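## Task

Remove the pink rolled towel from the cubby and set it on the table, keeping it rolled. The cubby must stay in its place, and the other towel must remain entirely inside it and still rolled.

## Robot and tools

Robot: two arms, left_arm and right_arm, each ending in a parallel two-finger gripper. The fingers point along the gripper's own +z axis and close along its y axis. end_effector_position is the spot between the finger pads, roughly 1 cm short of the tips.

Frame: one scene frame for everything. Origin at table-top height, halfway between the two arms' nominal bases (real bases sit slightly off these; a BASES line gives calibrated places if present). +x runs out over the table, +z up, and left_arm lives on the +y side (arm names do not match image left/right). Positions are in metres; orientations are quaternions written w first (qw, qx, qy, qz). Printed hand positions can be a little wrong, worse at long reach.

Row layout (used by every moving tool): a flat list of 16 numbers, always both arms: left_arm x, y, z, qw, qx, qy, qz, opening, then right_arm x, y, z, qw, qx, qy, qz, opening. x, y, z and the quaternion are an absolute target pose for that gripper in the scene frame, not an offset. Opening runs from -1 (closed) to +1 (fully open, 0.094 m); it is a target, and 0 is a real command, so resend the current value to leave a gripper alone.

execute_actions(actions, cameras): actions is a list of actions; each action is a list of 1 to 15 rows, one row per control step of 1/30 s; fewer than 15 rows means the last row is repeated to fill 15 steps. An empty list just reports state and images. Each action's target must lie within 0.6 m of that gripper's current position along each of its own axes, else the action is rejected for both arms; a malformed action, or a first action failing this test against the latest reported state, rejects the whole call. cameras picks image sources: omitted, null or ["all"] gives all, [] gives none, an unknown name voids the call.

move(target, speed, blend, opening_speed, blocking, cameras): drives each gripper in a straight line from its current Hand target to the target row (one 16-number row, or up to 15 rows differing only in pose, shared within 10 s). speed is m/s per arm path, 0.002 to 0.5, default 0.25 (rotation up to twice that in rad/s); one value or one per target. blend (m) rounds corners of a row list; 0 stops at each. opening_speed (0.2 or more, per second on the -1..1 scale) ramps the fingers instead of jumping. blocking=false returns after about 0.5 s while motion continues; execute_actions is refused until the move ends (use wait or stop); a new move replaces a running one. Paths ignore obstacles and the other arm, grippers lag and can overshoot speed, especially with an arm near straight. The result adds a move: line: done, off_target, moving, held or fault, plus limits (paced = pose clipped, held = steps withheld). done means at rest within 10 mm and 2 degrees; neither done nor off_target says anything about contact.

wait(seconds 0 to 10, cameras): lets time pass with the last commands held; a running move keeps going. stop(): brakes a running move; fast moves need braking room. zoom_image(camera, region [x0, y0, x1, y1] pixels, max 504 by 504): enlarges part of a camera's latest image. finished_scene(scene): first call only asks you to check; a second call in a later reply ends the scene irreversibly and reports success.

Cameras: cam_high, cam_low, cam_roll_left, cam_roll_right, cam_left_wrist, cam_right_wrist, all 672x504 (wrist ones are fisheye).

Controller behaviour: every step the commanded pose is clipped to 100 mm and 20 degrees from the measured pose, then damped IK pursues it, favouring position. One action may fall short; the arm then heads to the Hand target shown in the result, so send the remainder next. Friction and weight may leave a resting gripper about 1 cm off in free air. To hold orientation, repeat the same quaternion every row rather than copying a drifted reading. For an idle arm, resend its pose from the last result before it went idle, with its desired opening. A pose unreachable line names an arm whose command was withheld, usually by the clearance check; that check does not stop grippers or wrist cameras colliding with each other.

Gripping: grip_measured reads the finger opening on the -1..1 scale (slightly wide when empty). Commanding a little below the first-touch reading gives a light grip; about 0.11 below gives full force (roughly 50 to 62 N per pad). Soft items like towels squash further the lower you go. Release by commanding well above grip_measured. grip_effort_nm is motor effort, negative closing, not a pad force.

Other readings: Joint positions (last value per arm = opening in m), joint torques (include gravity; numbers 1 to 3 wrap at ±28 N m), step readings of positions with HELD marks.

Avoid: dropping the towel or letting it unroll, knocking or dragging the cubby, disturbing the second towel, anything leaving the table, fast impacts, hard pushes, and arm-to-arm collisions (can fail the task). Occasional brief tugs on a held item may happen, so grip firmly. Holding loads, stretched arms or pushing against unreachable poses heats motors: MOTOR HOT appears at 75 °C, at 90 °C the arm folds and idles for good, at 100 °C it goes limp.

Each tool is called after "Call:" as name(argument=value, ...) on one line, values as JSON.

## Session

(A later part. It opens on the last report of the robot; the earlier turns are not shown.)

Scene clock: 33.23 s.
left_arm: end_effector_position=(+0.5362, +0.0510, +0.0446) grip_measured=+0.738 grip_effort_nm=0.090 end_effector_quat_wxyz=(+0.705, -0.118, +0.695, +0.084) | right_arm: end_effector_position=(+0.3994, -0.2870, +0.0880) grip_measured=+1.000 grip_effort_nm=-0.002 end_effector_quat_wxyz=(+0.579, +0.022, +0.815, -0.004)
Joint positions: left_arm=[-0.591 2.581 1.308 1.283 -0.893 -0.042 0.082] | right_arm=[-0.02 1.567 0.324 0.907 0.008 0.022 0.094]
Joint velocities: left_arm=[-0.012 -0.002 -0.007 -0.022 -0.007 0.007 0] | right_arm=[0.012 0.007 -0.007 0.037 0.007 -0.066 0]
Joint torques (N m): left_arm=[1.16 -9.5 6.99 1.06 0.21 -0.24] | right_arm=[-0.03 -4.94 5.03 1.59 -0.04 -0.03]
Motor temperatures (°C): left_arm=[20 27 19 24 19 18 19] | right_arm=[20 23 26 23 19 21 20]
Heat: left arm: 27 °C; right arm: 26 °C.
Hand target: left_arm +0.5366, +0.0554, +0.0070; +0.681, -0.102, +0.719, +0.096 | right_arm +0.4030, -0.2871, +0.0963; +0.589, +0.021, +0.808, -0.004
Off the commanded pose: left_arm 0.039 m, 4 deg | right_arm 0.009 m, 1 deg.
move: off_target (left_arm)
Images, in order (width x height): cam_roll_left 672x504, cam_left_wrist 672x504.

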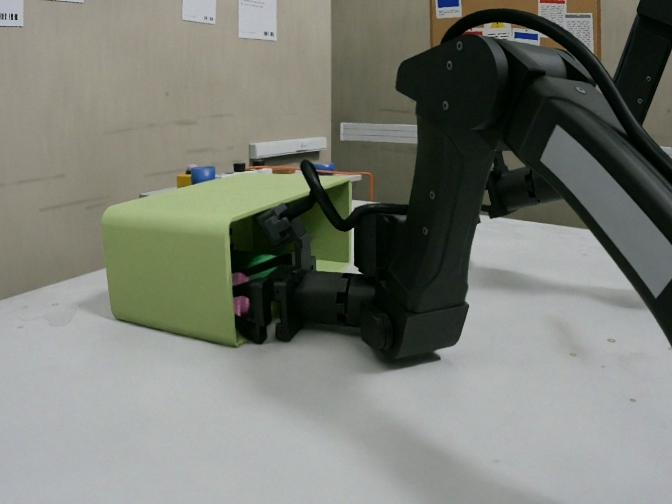

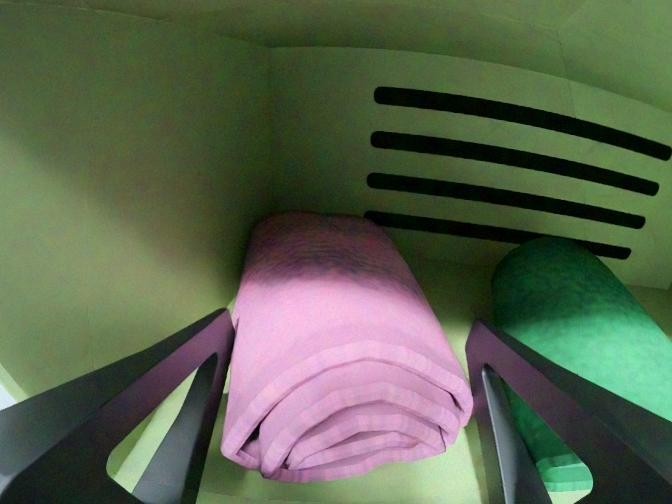

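Call:
move(target=[0.536,0.0520,0.020,0.6817,-0.1010,0.7184,0.0958,-0.3,0.4028,-0.2871,0.0964,0.589,0.021,0.808,-0.004,1], speed=0.05, opening_speed=0.8, cameras=["cam_left_wrist","cam_roll_left"])

Scene clock: 35.20 s.
left_arm: end_effector_position=(+0.5362, +0.0510, +0.0448) grip_measured=-0.291 grip_effort_nm=-0.481 end_effector_quat_wxyz=(+0.705, -0.121, +0.694, +0.081) | right_arm: end_effector_position=(+0.3994, -0.2870, +0.0880) grip_measured=+1.000 grip_effort_nm=0.002 end_effector_quat_wxyz=(+0.579, +0.022, +0.815, -0.004)
Joint positions: left_arm=[-0.591 2.581 1.308 1.285 -0.893 -0.05 0.033] | right_arm=[-0.02 1.567 0.324 0.907 0.008 0.022 0.094]
Joint velocities: left_arm=[-0.002 0.012 -0.002 -0.022 0.007 -0.037 0] | right_arm=[-0.017 -0.002 -0.007 -0.022 -0.066 0.022 0]
Joint torques (N m): left_arm=[0.39 -13.14 5.26 0.76 0.12 -0.12] | right_arm=[-0.03 -4.93 5.04 1.59 -0.05 -0.03]
Motor temperatures (°C): left_arm=[20 27 19 24 19 18 19] | right_arm=[20 23 26 23 19 21 20]
Heat: left arm: 27 °C; right arm: 26 °C.
Hand target: left_arm +0.5346, +0.0527, +0.0202; +0.682, -0.101, +0.718, +0.095 | right_arm +0.4030, -0.2871, +0.0963; +0.589, +0.021, +0.808, -0.004
Off the commanded pose: left_arm 0.025 m, 5 deg | right_arm 0.009 m, 1 deg.
move: off_target (left_arm)
Images, in order (width x height): cam_roll_left 672x504, cam_left_wrist 672x504.

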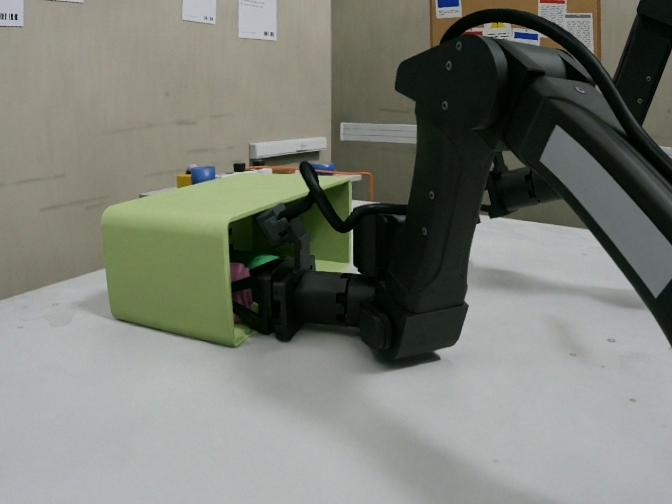

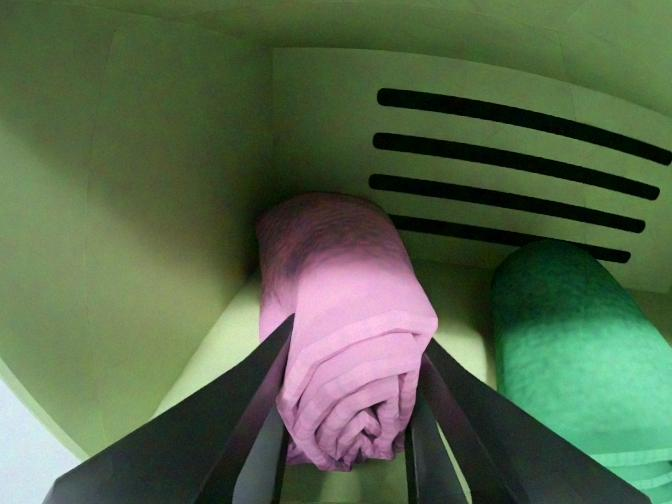

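Call:
move(target=[0.479,0.034,0.035,0.6817,-0.1010,0.7184,0.0958,-0.4,0.4028,-0.2871,0.0964,0.589,0.021,0.808,-0.004,1], speed=0.04, opening_speed=0.4, cameras=["cam_left_wrist","cam_roll_left"])

Scene clock: 37.70 s.
left_arm: end_effector_position=(+0.4858, +0.0330, +0.0453) grip_measured=-0.396 grip_effort_nm=-0.652 end_effector_quat_wxyz=(+0.696, -0.114, +0.704, +0.081) | right_arm: end_effector_position=(+0.3994, -0.2870, +0.0880) grip_measured=+1.000 grip_effort_nm=-0.002 end_effector_quat_wxyz=(+0.579, +0.022, +0.815, -0.004)
Joint positions: left_arm=[-0.694 2.498 1.144 1.323 -0.985 -0.071 0.028] | right_arm=[-0.02 1.567 0.324 0.907 0.008 0.022 0.094]
Joint velocities: left_arm=[0.002 -0.017 0.007 -0.051 0.022 -0.007 0.012] | right_arm=[-0.002 0.002 -0.012 -0.007 -0.007 -0.007 0]
Joint torques (N m): left_arm=[-0.79 -14.63 2.96 0.97 -0.15 -0.11] | right_arm=[-0.02 -4.93 5.05 1.59 -0.04 -0.02]
Motor temperatures (°C): left_arm=[20 27 19 24 19 18 19] | right_arm=[20 23 26 23 19 21 20]
Heat: left arm: 27 °C; right arm: 26 °C.
Hand target: left_arm +0.4790, +0.0345, +0.0350; +0.682, -0.101, +0.718, +0.095 | right_arm +0.4030, -0.2871, +0.0963; +0.589, +0.021, +0.808, -0.004
Off the commanded pose: left_arm 0.012 m, 3 deg | right_arm 0.009 m, 1 deg.
move: off_target (left_arm)
Images, in order (width x height): cam_roll_left 672x504, cam_left_wrist 672x504.

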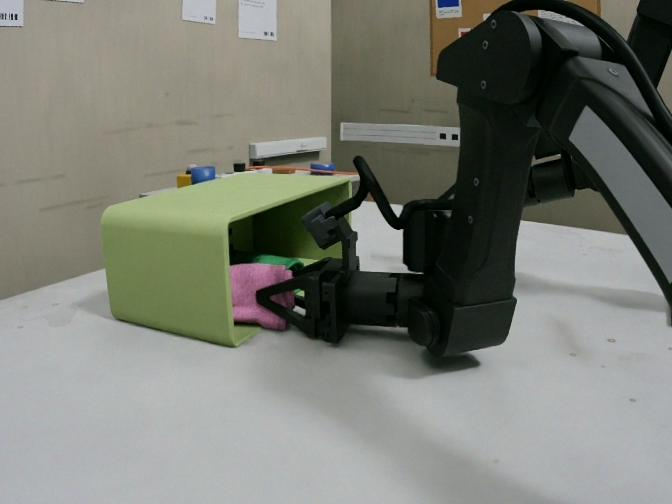

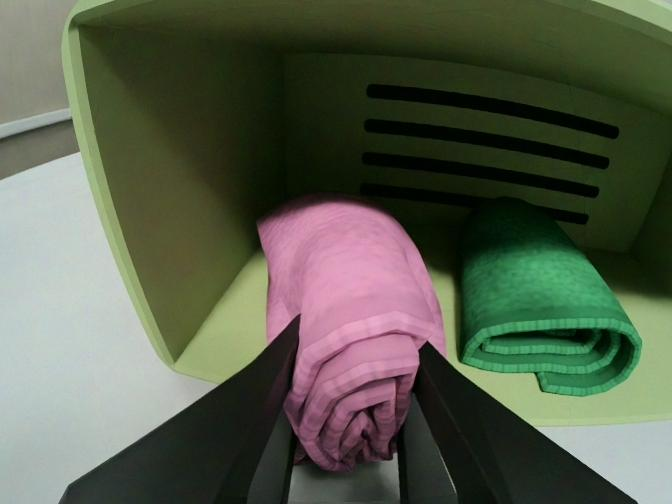

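Call:
move(target=[0.410,0.013,0.045,0.6817,-0.1010,0.7184,0.0958,-0.4,0.4028,-0.2871,0.0964,0.589,0.021,0.808,-0.004,1], speed=0.05, cameras=["cam_left_wrist","cam_roll_left","cam_high"])

Scene clock: 40.03 s.
left_arm: end_effector_position=(+0.4142, +0.0109, +0.0430) grip_measured=-0.395 grip_effort_nm=-0.613 end_effector_quat_wxyz=(+0.685, -0.102, +0.716, +0.089) | right_arm: end_effector_position=(+0.3994, -0.2870, +0.0880) grip_measured=+1.000 grip_effort_nm=-0.002 end_effector_quat_wxyz=(+0.579, +0.022, +0.815, -0.004)
Joint positions: left_arm=[-0.861 2.413 0.968 1.336 -1.145 -0.112 0.028] | right_arm=[-0.02 1.567 0.324 0.907 0.008 0.022 0.094]
Joint velocities: left_arm=[0.007 0.007 0.002 0.022 -0.081 0.022 0.005] | right_arm=[0.007 0.002 0.012 0.037 -0.007 -0.022 0]
Joint torques (N m): left_arm=[-0.49 -14.53 2.96 1.09 -0.17 -0.09] | right_arm=[-0.01 -4.93 5.03 1.58 -0.04 -0.02]
Motor temperatures (°C): left_arm=[20 28 19 24 19 18 19] | right_arm=[20 23 26 23 19 21 20]
Heat: left arm: 28 °C; right arm: 26 °C.
Hand target: left_arm +0.4101, +0.0135, +0.0446; +0.681, -0.101, +0.719, +0.096 | right_arm +0.4030, -0.2871, +0.0963; +0.589, +0.021, +0.808, -0.004
Off the commanded pose: left_arm 0.005 m, 1 deg | right_arm 0.009 m, 1 deg.
move: done
Images, in order (width x height): cam_high 672x504, cam_roll_left 672x504, cam_left_wrist 672x504.

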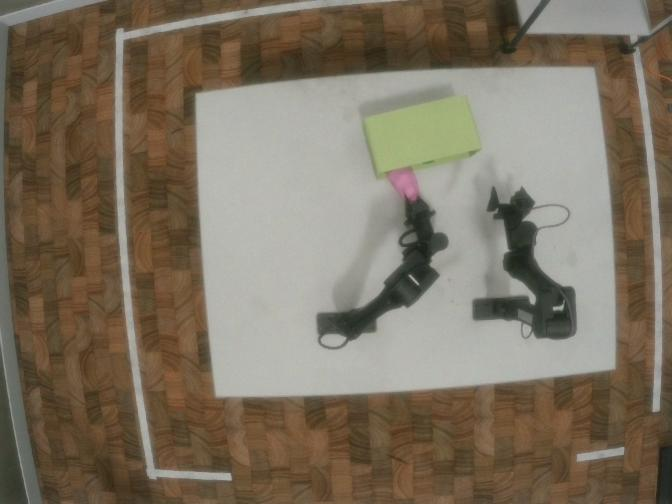

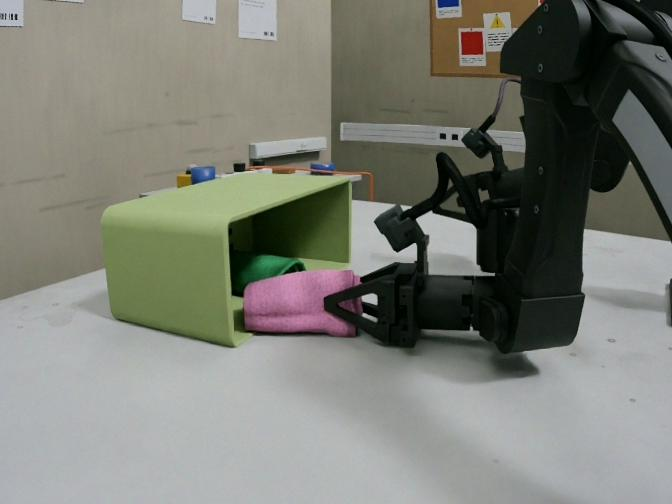

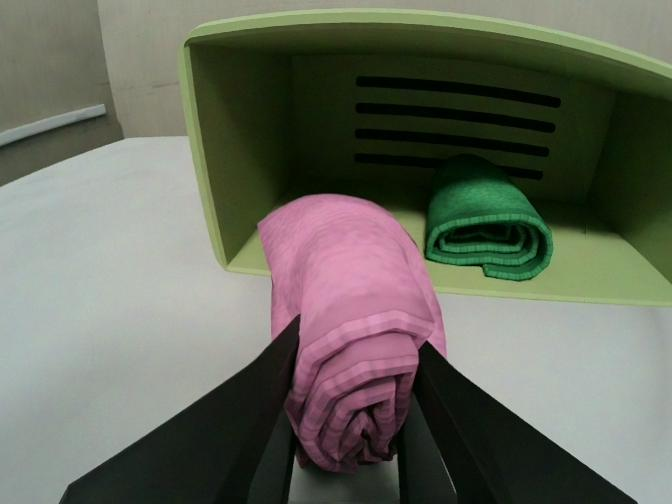

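Call:
move(target=[0.360,0.000,0.055,0.6817,-0.1010,0.7184,0.0958,-0.4,0.4028,-0.2871,0.0964,0.589,0.021,0.808,-0.004,1], speed=0.05, cameras=["cam_left_wrist","cam_roll_left","cam_high"])

Call:
zoom_image(camera="cam_high", region=[290, 60, 490, 220])

Scene clock: 42.90 s.
left_arm: end_effector_position=(+0.3637, -0.0029, +0.0505) grip_measured=-0.395 grip_effort_nm=-0.803 end_effector_quat_wxyz=(+0.683, -0.100, +0.718, +0.090) | right_arm: end_effector_position=(+0.3994, -0.2870, +0.0880) grip_measured=+1.000 grip_effort_nm=0.002 end_effector_quat_wxyz=(+0.579, +0.022, +0.815, -0.004)
Joint positions: left_arm=[-0.993 2.338 0.873 1.293 -1.274 -0.17 0.028] | right_arm=[-0.02 1.567 0.324 0.907 0.008 0.022 0.094]
Joint velocities: left_arm=[0.002 0.002 -0.012 -0.007 -0.022 0.081 0] | right_arm=[-0.002 -0.002 0.002 -0.022 -0.007 -0.022 0]
Joint torques (N m): left_arm=[-0.46 -14.13 2.95 0.96 -0.29 -0.05] | right_arm=[-0.03 -4.93 5.03 1.58 -0.04 -0.03]
Motor temperatures (°C): left_arm=[20 28 19 24 19 18 19] | right_arm=[20 23 26 23 19 21 20]
Heat: left arm: 28 °C; right arm: 26 °C.
Hand target: left_arm +0.3602, +0.0003, +0.0547; +0.682, -0.101, +0.718, +0.096 | right_arm +0.4030, -0.2871, +0.0963; +0.589, +0.021, +0.808, -0.004
Off the commanded pose: left_arm 0.007 m, 1 deg | right_arm 0.009 m, 1 deg.
move: done
Images, in order (width x height): cam_high 672x504, cam_roll_left 672x504, cam_left_wrist 672x504.

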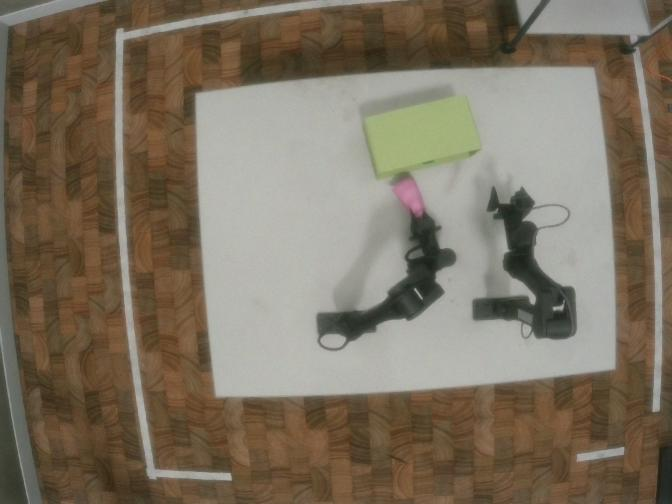

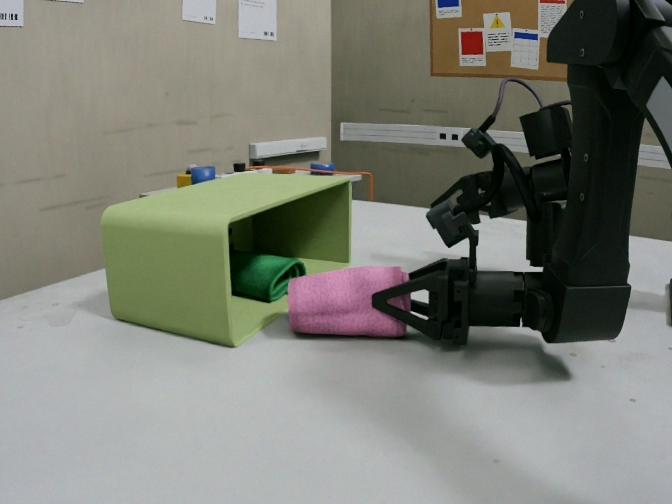

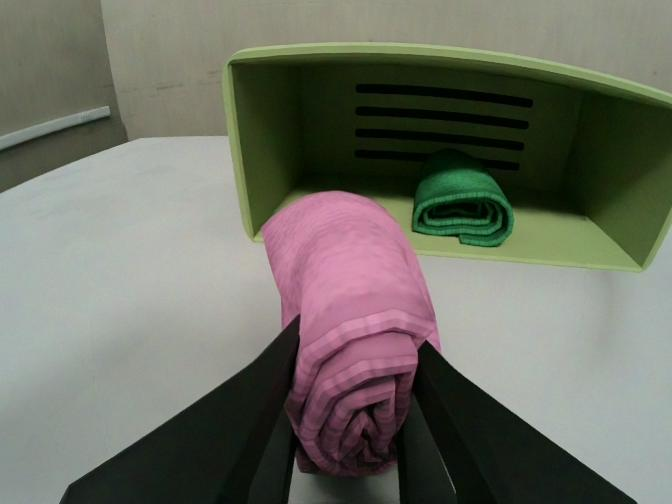

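Scaled by 2.520 from the camera's 672x504 image, which has a finer 960x720 frame.

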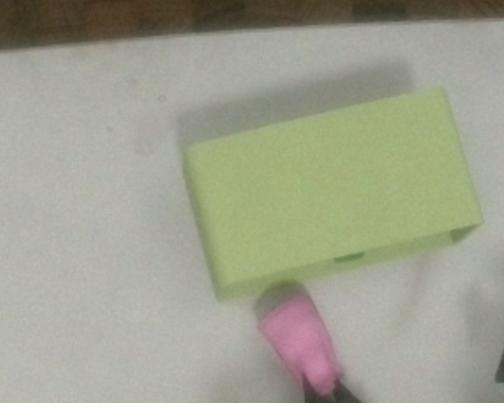

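Call:
move(target=[[0.355,0.01,0.085,0.6817,-0.1010,0.7184,0.0958,-0.4,0.4028,-0.2871,0.0964,0.589,0.021,0.808,-0.004,1],[0.350,0.23,0.085,0.6858,-0.0632,0.7226,0.0600,-0.4,0.4028,-0.2871,0.0964,0.589,0.021,0.808,-0.004,1],[0.350,0.24,0.035,0.6858,-0.0632,0.7226,0.0600,-0.4,0.4028,-0.2871,0.0964,0.589,0.021,0.808,-0.004,1]], speed=[0.1,0.15,0.05], blend=0.02, cameras=["cam_left_wrist","cam_low","cam_high"])

Scene clock: 47.23 s.
left_arm: end_effector_position=(+0.3505, +0.2378, +0.0445) grip_measured=-0.395 grip_effort_nm=-0.593 end_effector_quat_wxyz=(+0.614, -0.082, +0.782, +0.070) | right_arm: end_effector_position=(+0.3994, -0.2870, +0.0880) grip_measured=+1.000 grip_effort_nm=-0.002 end_effector_quat_wxyz=(+0.579, +0.022, +0.815, -0.004)
Joint positions: left_arm=[-0.269 2.013 0.153 1.59 -0.487 -0.121 0.028] | right_arm=[-0.02 1.567 0.324 0.907 0.008 0.022 0.094]
Joint velocities: left_arm=[-0.012 -0.007 -0.002 -0.051 0.081 -0.051 0.005] | right_arm=[0.012 0.002 0.017 -0.007 0.022 0.037 0]
Joint torques (N m): left_arm=[0.81 -4.37 3.06 1.65 -0.04 -0.09] | right_arm=[-0.03 -4.93 5.03 1.58 -0.04 -0.03]
Motor temperatures (°C): left_arm=[20 28 19 24 19 18 19] | right_arm=[20 23 26 24 19 21 20]
Heat: left arm: 28 °C; right arm: 26 °C.
Hand target: left_arm +0.3511, +0.2394, +0.0369; +0.606, -0.085, +0.788, +0.070 | right_arm +0.4030, -0.2871, +0.0963; +0.589, +0.021, +0.808, -0.004
Off the commanded pose: left_arm 0.010 m, 11 deg | right_arm 0.009 m, 1 deg.
joint read past its limit (left arm) — joint 4 (wrist pitch), upper limit.
joint sent to its limit (left arm) — joint 4 (wrist pitch), upper limit. The joint targets are off in orientation, not in position.
move: off_target (left_arm); blend cut to 0.0161 m at target 1
Images, in order (width x height): cam_high 672x504, cam_low 672x504, cam_left_wrist 672x504.

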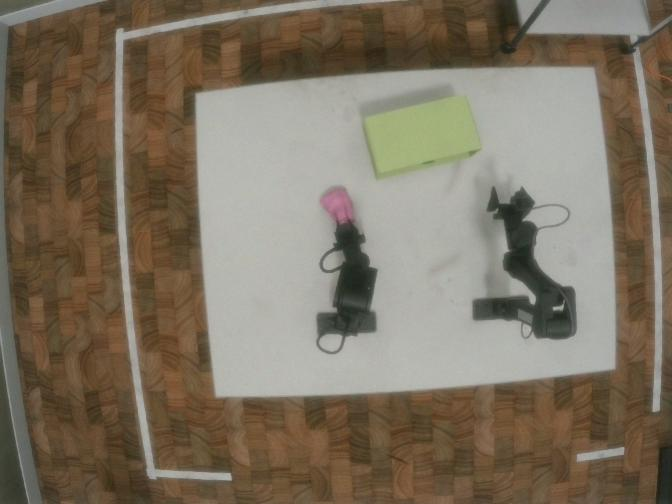

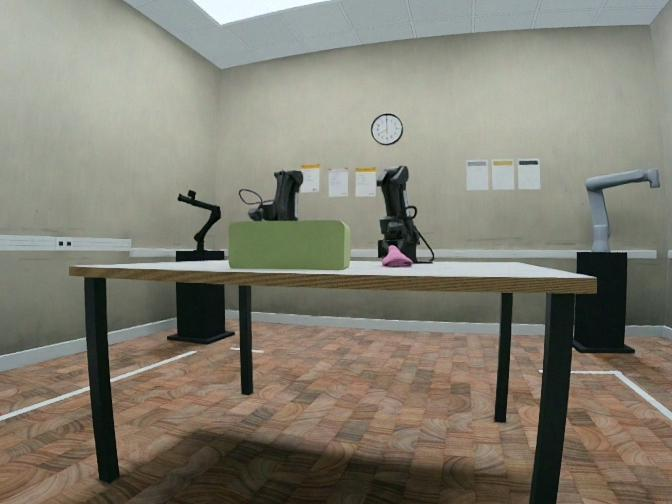

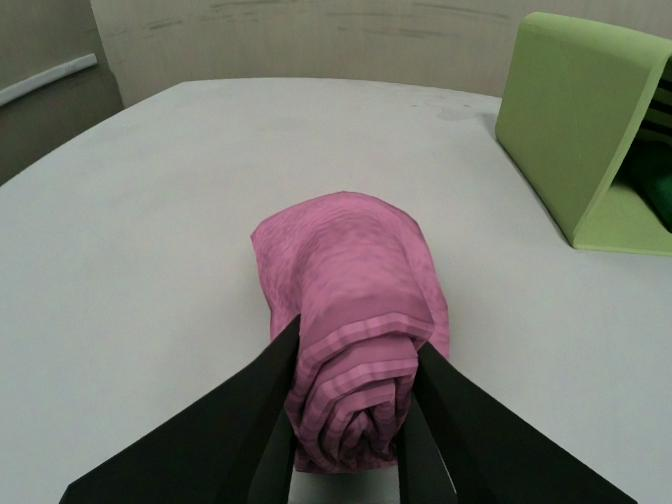

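Call:
move(target=[0.350,0.239,0.018,0.606,-0.085,0.788,0.070,-0.4,0.4028,-0.2871,0.0964,0.589,0.021,0.808,-0.004,1], speed=0.05, cameras=["cam_left_wrist","cam_low","cam_roll_left"])

Scene clock: 48.50 s.
left_arm: end_effector_position=(+0.3557, +0.2377, +0.0360) grip_measured=-0.395 grip_effort_nm=-0.608 end_effector_quat_wxyz=(+0.609, -0.092, +0.785, +0.068) | right_arm: end_effector_position=(+0.3994, -0.2870, +0.0880) grip_measured=+1.000 grip_effort_nm=0.002 end_effector_quat_wxyz=(+0.579, +0.022, +0.815, -0.004)
Joint positions: left_arm=[-0.269 2.058 0.182 1.59 -0.495 -0.144 0.028] | right_arm=[-0.02 1.567 0.324 0.907 0.008 0.022 0.094]
Joint velocities: left_arm=[-0.012 -0.007 0.007 0.007 0.037 0.022 0.005] | right_arm=[0.002 -0.007 -0.017 -0.022 0.066 -0.037 0]
Joint torques (N m): left_arm=[0.03 -2.93 1.63 1.64 -0.09 -0.07] | right_arm=[-0.03 -4.92 5.04 1.59 -0.04 -0.03]
Motor temperatures (°C): left_arm=[20 28 19 24 19 18 19] | right_arm=[20 23 26 24 19 21 20]
Heat: left arm: 28 °C; right arm: 26 °C.
Hand target: left_arm +0.3496, +0.2390, +0.0188; +0.588, -0.090, +0.800, +0.072 | right_arm +0.4030, -0.2871, +0.0963; +0.589, +0.021, +0.808, -0.004
Off the commanded pose: left_arm 0.019 m, 1 deg | right_arm 0.009 m, 1 deg.
joint read past its limit (left arm) — joint 4 (wrist pitch), upper limit.
joint sent to its limit (left arm) — joint 4 (wrist pitch), upper limit. The joint targets are off in orientation, not in position.
move: off_target (left_arm)
Images, in order (width x height): cam_low 672x504, cam_roll_left 672x504, cam_left_wrist 672x504.

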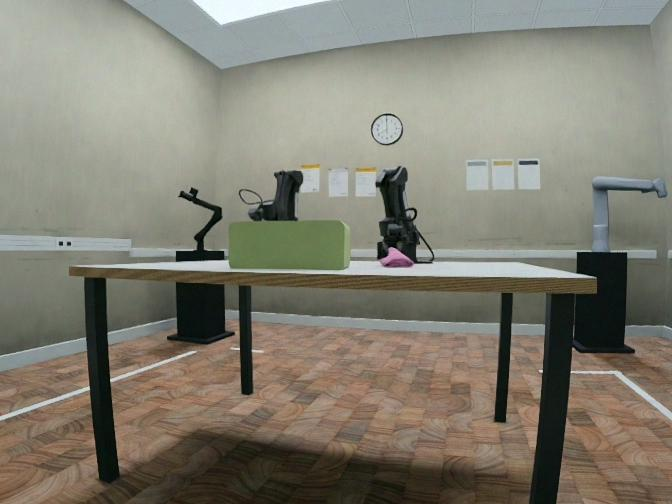

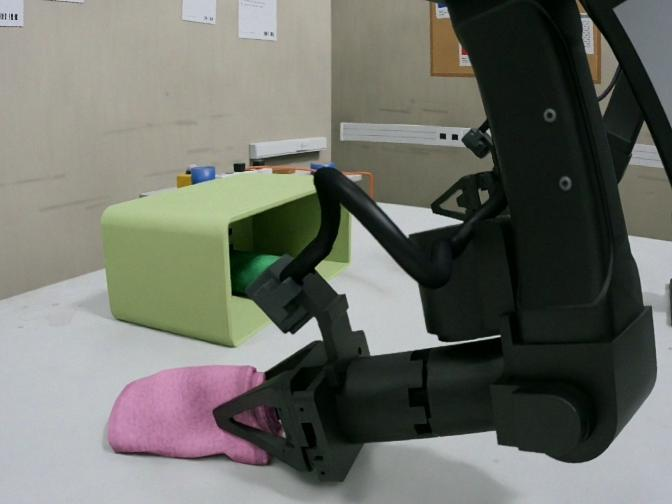

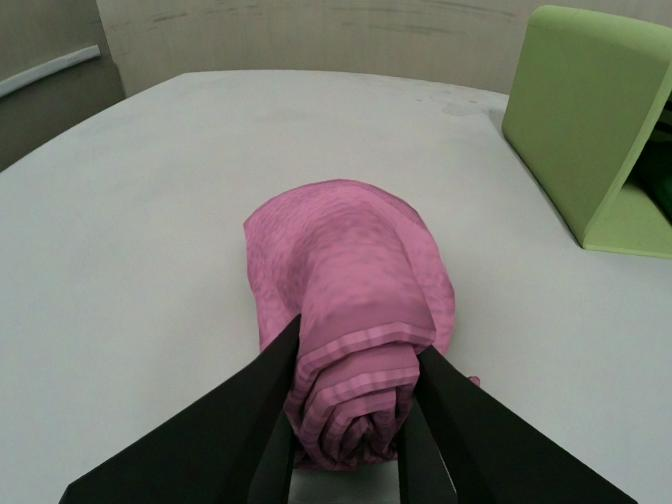

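Call:
move(target=[0.3557,0.2377,0.030,0.606,-0.085,0.788,0.070,0.7,0.4028,-0.2871,0.0964,0.589,0.021,0.808,-0.004,1], speed=0.05, opening_speed=0.6, cameras=["cam_left_wrist","cam_roll_left"])

Scene clock: 51.00 s.
left_arm: end_effector_position=(+0.3558, +0.2373, +0.0360) grip_measured=+0.698 grip_effort_nm=0.100 end_effector_quat_wxyz=(+0.609, -0.092, +0.785, +0.067) | right_arm: end_effector_position=(+0.3994, -0.2870, +0.0880) grip_measured=+1.000 grip_effort_nm=-0.002 end_effector_quat_wxyz=(+0.579, +0.022, +0.815, -0.004)
Joint positions: left_arm=[-0.269 2.058 0.182 1.59 -0.493 -0.145 0.08] | right_arm=[-0.02 1.567 0.324 0.907 0.008 0.022 0.094]
Joint velocities: left_arm=[0.002 0.022 -0.012 0.007 0.022 -0.066 0] | right_arm=[-0.012 0.007 -0.022 -0.037 -0.007 0.007 0]
Joint torques (N m): left_arm=[0.55 -5.49 2.54 1.64 -0.02 0.1] | right_arm=[-0.02 -4.93 5.03 1.59 -0.04 -0.03]
Motor temperatures (°C): left_arm=[20 27 19 24 19 18 19] | right_arm=[20 23 26 24 19 21 20]
Heat: left arm: 27 °C; right arm: 26 °C.
Hand target: left_arm +0.3557, +0.2376, +0.0302; +0.602, -0.086, +0.791, +0.070 | right_arm +0.4030, -0.2871, +0.0963; +0.589, +0.021, +0.808, -0.004
Off the commanded pose: left_arm 0.006 m, 1 deg | right_arm 0.009 m, 1 deg.
joint read past its limit (left arm) — joint 4 (wrist pitch), upper limit.
joint sent to its limit (left arm) — joint 4 (wrist pitch), upper limit. The joint targets still meet the commanded pose.
move: done
Images, in order (width x height): cam_roll_left 672x504, cam_left_wrist 672x504.

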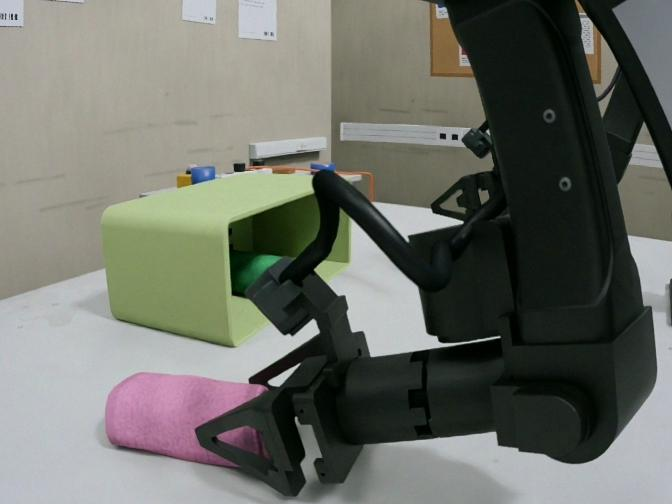

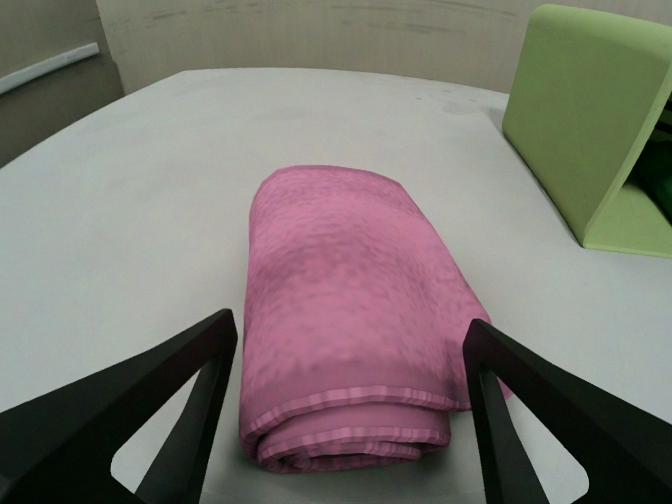

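Call:
move(target=[[0.352,0.2374,0.085,0.606,-0.085,0.788,0.070,0.9,0.4028,-0.2871,0.0964,0.589,0.021,0.808,-0.004,1],[0.350,0.20,0.15,0.606,-0.085,0.788,0.070,0.9,0.4028,-0.2871,0.0964,0.589,0.021,0.808,-0.004,1]], speed=0.1, opening_speed=1.5)

Call:
zoom_image(camera="cam_left_wrist", region=[160, 150, 560, 450])

Call:
zoom_image(camera="cam_high", region=[290, 60, 490, 220])

Scene clock: 53.90 s.
left_arm: end_effector_position=(+0.3473, +0.2018, +0.1386) grip_measured=+0.898 grip_effort_nm=0.100 end_effector_quat_wxyz=(+0.600, -0.078, +0.793, +0.072) | right_arm: end_effector_position=(+0.3994, -0.2870, +0.0880) grip_measured=+1.000 grip_effort_nm=0.002 end_effector_quat_wxyz=(+0.579, +0.022, +0.815, -0.004)
Joint positions: left_arm=[-0.444 1.253 0.331 0.577 -0.647 -0.191 0.089] | right_arm=[-0.02 1.567 0.324 0.907 0.008 0.022 0.094]
Joint velocities: left_arm=[-0.027 0.012 0.007 0.022 -0.022 0.022 0.001] | right_arm=[-0.012 -0.012 -0.002 -0.081 -0.081 0.022 0]
Joint torques (N m): left_arm=[-0.65 -4.72 10.56 1.34 -0.31 -0.08] | right_arm=[-0.05 -4.93 5.01 1.58 -0.04 -0.02]
Motor temperatures (°C): left_arm=[20 27 19 24 19 18 19] | right_arm=[20 23 26 24 19 21 20]
Heat: left arm: 27 °C; right arm: 26 °C.
Hand target: left_arm +0.3502, +0.1999, +0.1491; +0.606, -0.085, +0.788, +0.069 | right_arm +0.4030, -0.2871, +0.0963; +0.589, +0.021, +0.808, -0.004
Off the commanded pose: left_arm 0.012 m, 1 deg | right_arm 0.009 m, 1 deg.
move: off_target (left_arm)

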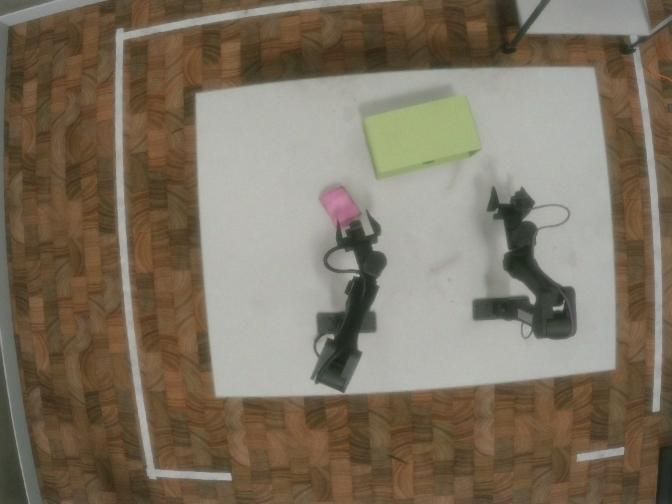

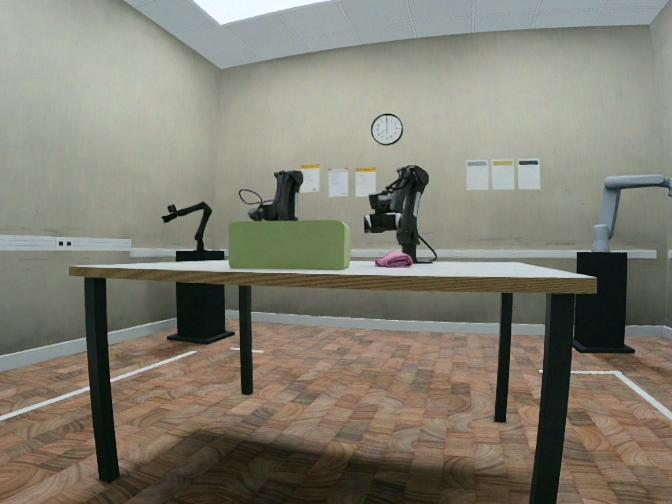

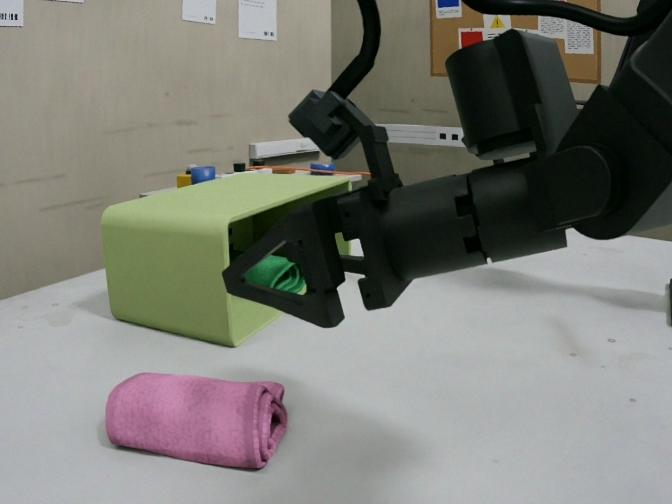

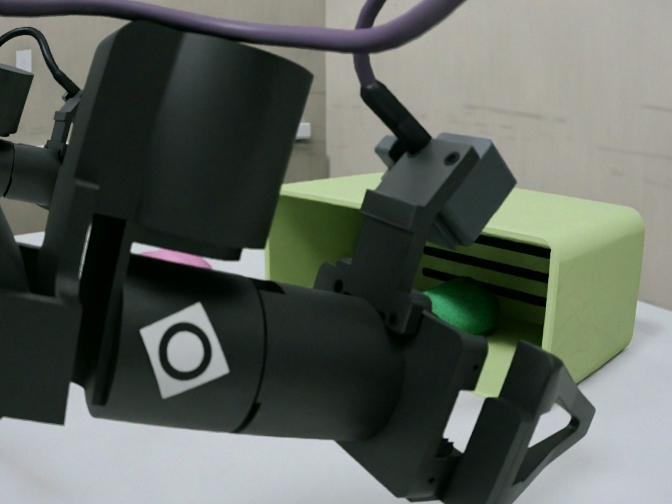

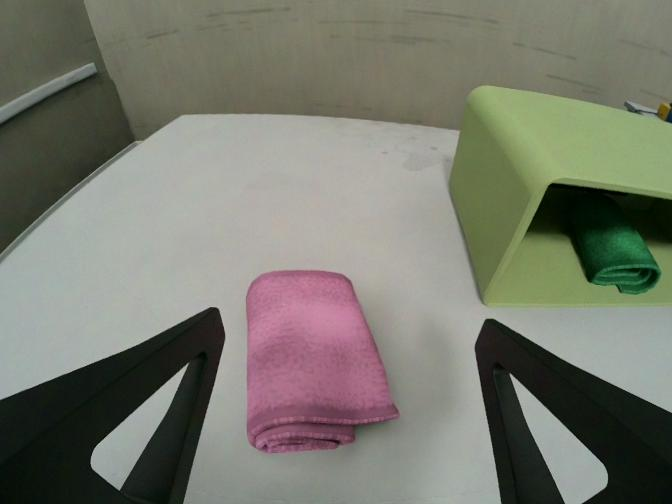

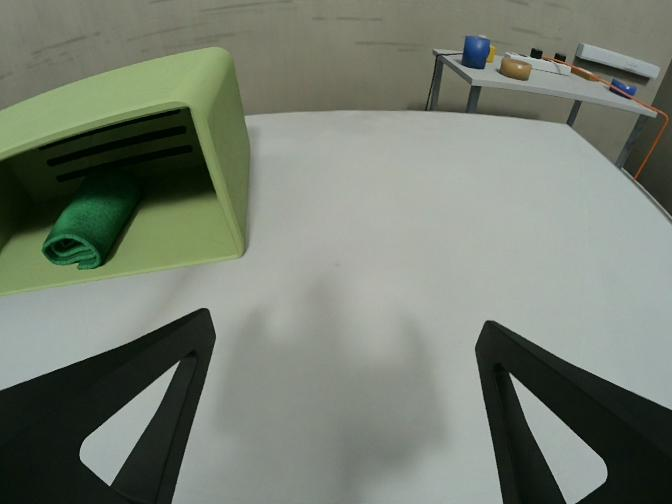

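Scaled by 1.260 from the camera's 672x504 image, which has a finer 960x720 frame.

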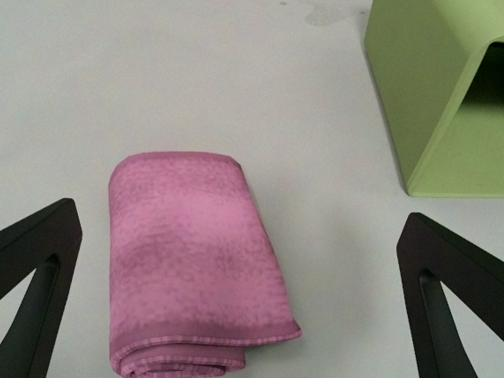

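Scaled by 2.520 from the camera's 672x504 image, which has a finer 960x720 frame.

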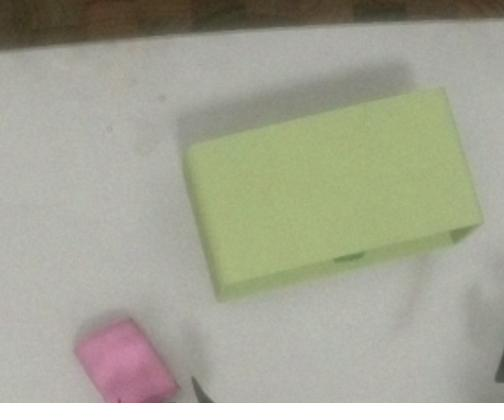

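Call:
move(target=[[0.36,0.09,0.11,0.6387,-0.0867,0.7611,0.0728,0.4,0.4028,-0.2871,0.0964,0.589,0.021,0.808,-0.004,1],[0.415,0.093,0.050,0.6387,-0.0867,0.7611,0.0728,0.4,0.4028,-0.2871,0.0964,0.589,0.021,0.808,-0.004,1]], speed=[0.2,0.1], blend=0.02, cameras=["cam_left_wrist","cam_high"])

Scene clock: 57.27 s.
left_arm: end_effector_position=(+0.4100, +0.0941, +0.0554) grip_measured=+0.402 grip_effort_nm=-0.120 end_effector_quat_wxyz=(+0.641, -0.092, +0.759, +0.068) | right_arm: end_effector_position=(+0.3994, -0.2870, +0.0880) grip_measured=+1.000 grip_effort_nm=-0.002 end_effector_quat_wxyz=(+0.579, +0.022, +0.815, -0.004)
Joint positions: left_arm=[-0.68 2.126 0.65 1.199 -0.903 -0.234 0.066] | right_arm=[-0.02 1.567 0.324 0.907 0.008 0.022 0.094]
Joint velocities: left_arm=[-0.017 0.007 -0.007 -0.022 -0.022 -0.037 0] | right_arm=[0.002 -0.012 -0.032 -0.081 0.066 0.037 0]
Joint torques (N m): left_arm=[0.64 -7.8 6.3 1.56 -0.11 0.12] | right_arm=[-0.03 -4.93 5.04 1.59 -0.04 -0.03]
Motor temperatures (°C): left_arm=[20 27 19 25 19 18 19] | right_arm=[20 23 26 24 19 21 20]
Heat: left arm: 27 °C; right arm: 26 °C.
Hand target: left_arm +0.4137, +0.0932, +0.0499; +0.638, -0.087, +0.762, +0.073 | right_arm +0.4030, -0.2871, +0.0963; +0.589, +0.021, +0.808, -0.004
Off the commanded pose: left_arm 0.007 m, 1 deg | right_arm 0.009 m, 1 deg.
move: done
Images, in order (width x height): cam_high 672x504, cam_left_wrist 672x504.

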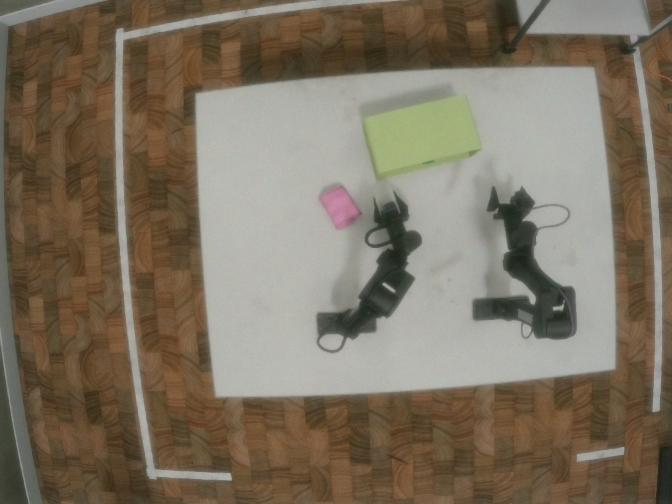

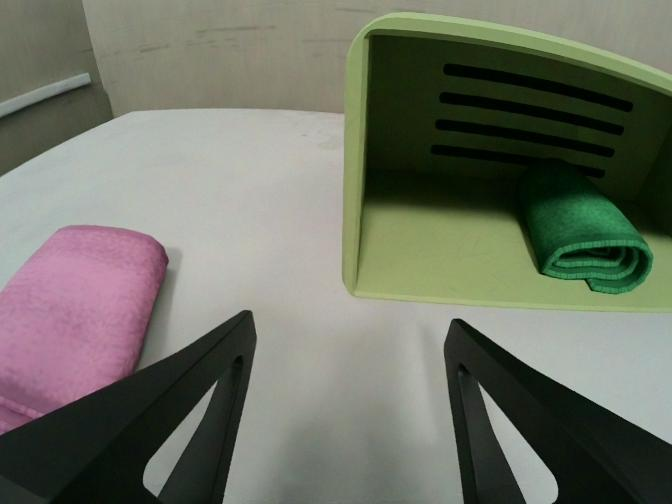

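Call:
move(target=[0.484,0.108,0.048,0.6387,-0.0867,0.7611,0.0728,0.4,0.4028,-0.2871,0.0964,0.589,0.021,0.808,-0.004,1], speed=0.06, cameras=["cam_left_wrist","cam_high","cam_roll_left"])

Call:
zoom_image(camera="cam_high", region=[290, 60, 490, 220])

Scene clock: 59.53 s.
left_arm: end_effector_position=(+0.4804, +0.1081, +0.0624) grip_measured=+0.402 grip_effort_nm=-0.115 end_effector_quat_wxyz=(+0.652, -0.099, +0.749, +0.062) | right_arm: end_effector_position=(+0.3994, -0.2870, +0.0880) grip_measured=+1.000 grip_effort_nm=-0.002 end_effector_quat_wxyz=(+0.579, +0.022, +0.815, -0.004)
Joint positions: left_arm=[-0.525 2.221 0.861 1.163 -0.756 -0.173 0.066] | right_arm=[-0.02 1.567 0.324 0.907 0.008 0.022 0.094]
Joint velocities: left_arm=[0.002 0.012 -0.002 -0.066 -0.037 -0.022 0.001] | right_arm=[0.002 -0.007 -0.002 0.007 -0.007 0.066 0]
Joint torques (N m): left_arm=[0.42 -8.94 7.39 1.35 -0.05 0.11] | right_arm=[-0.03 -4.93 5.01 1.59 -0.04 -0.02]
Motor temperatures (°C): left_arm=[20 27 19 25 19 18 19] | right_arm=[20 23 26 24 19 21 20]
Heat: left arm: 27 °C; right arm: 26 °C.
Hand target: left_arm +0.4833, +0.1078, +0.0483; +0.639, -0.086, +0.761, +0.073 | right_arm +0.4030, -0.2871, +0.0963; +0.589, +0.021, +0.808, -0.004
Off the commanded pose: left_arm 0.015 m, 3 deg | right_arm 0.009 m, 1 deg.
move: off_target (left_arm)
Images, in order (width x height): cam_high 672x504, cam_roll_left 672x504, cam_left_wrist 672x504.

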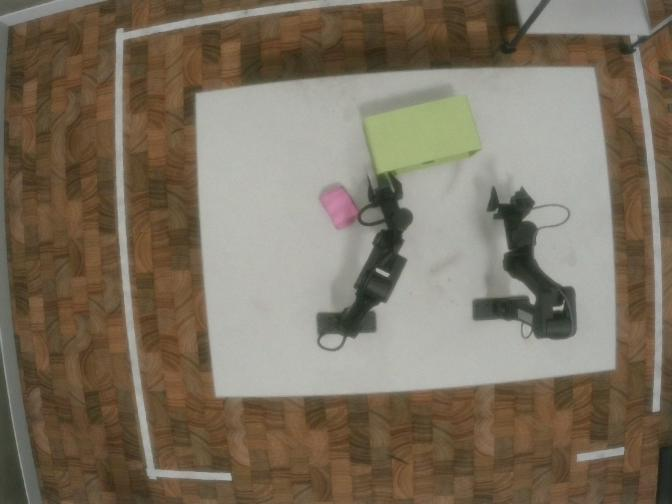

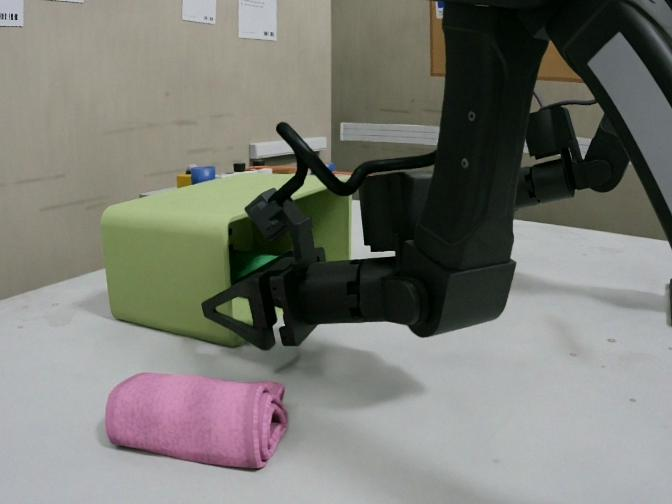

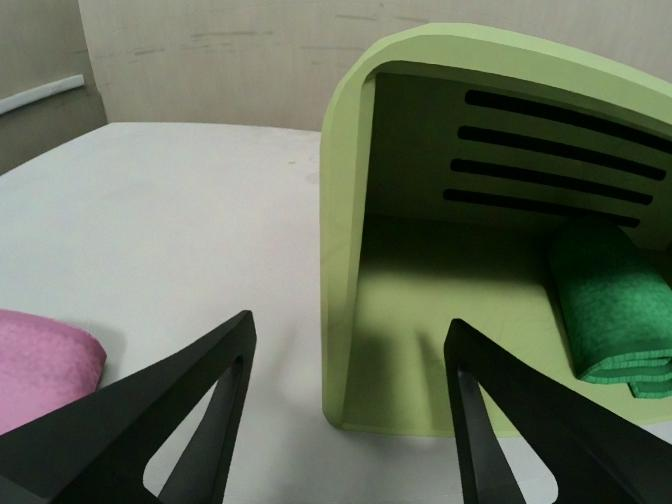

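Scaled by 2.520 from the camera's 672x504 image, which has a finer 960x720 frame.

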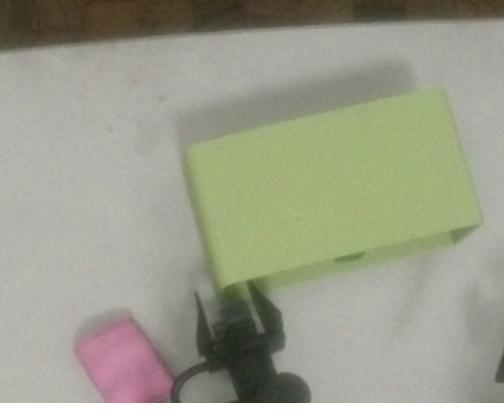

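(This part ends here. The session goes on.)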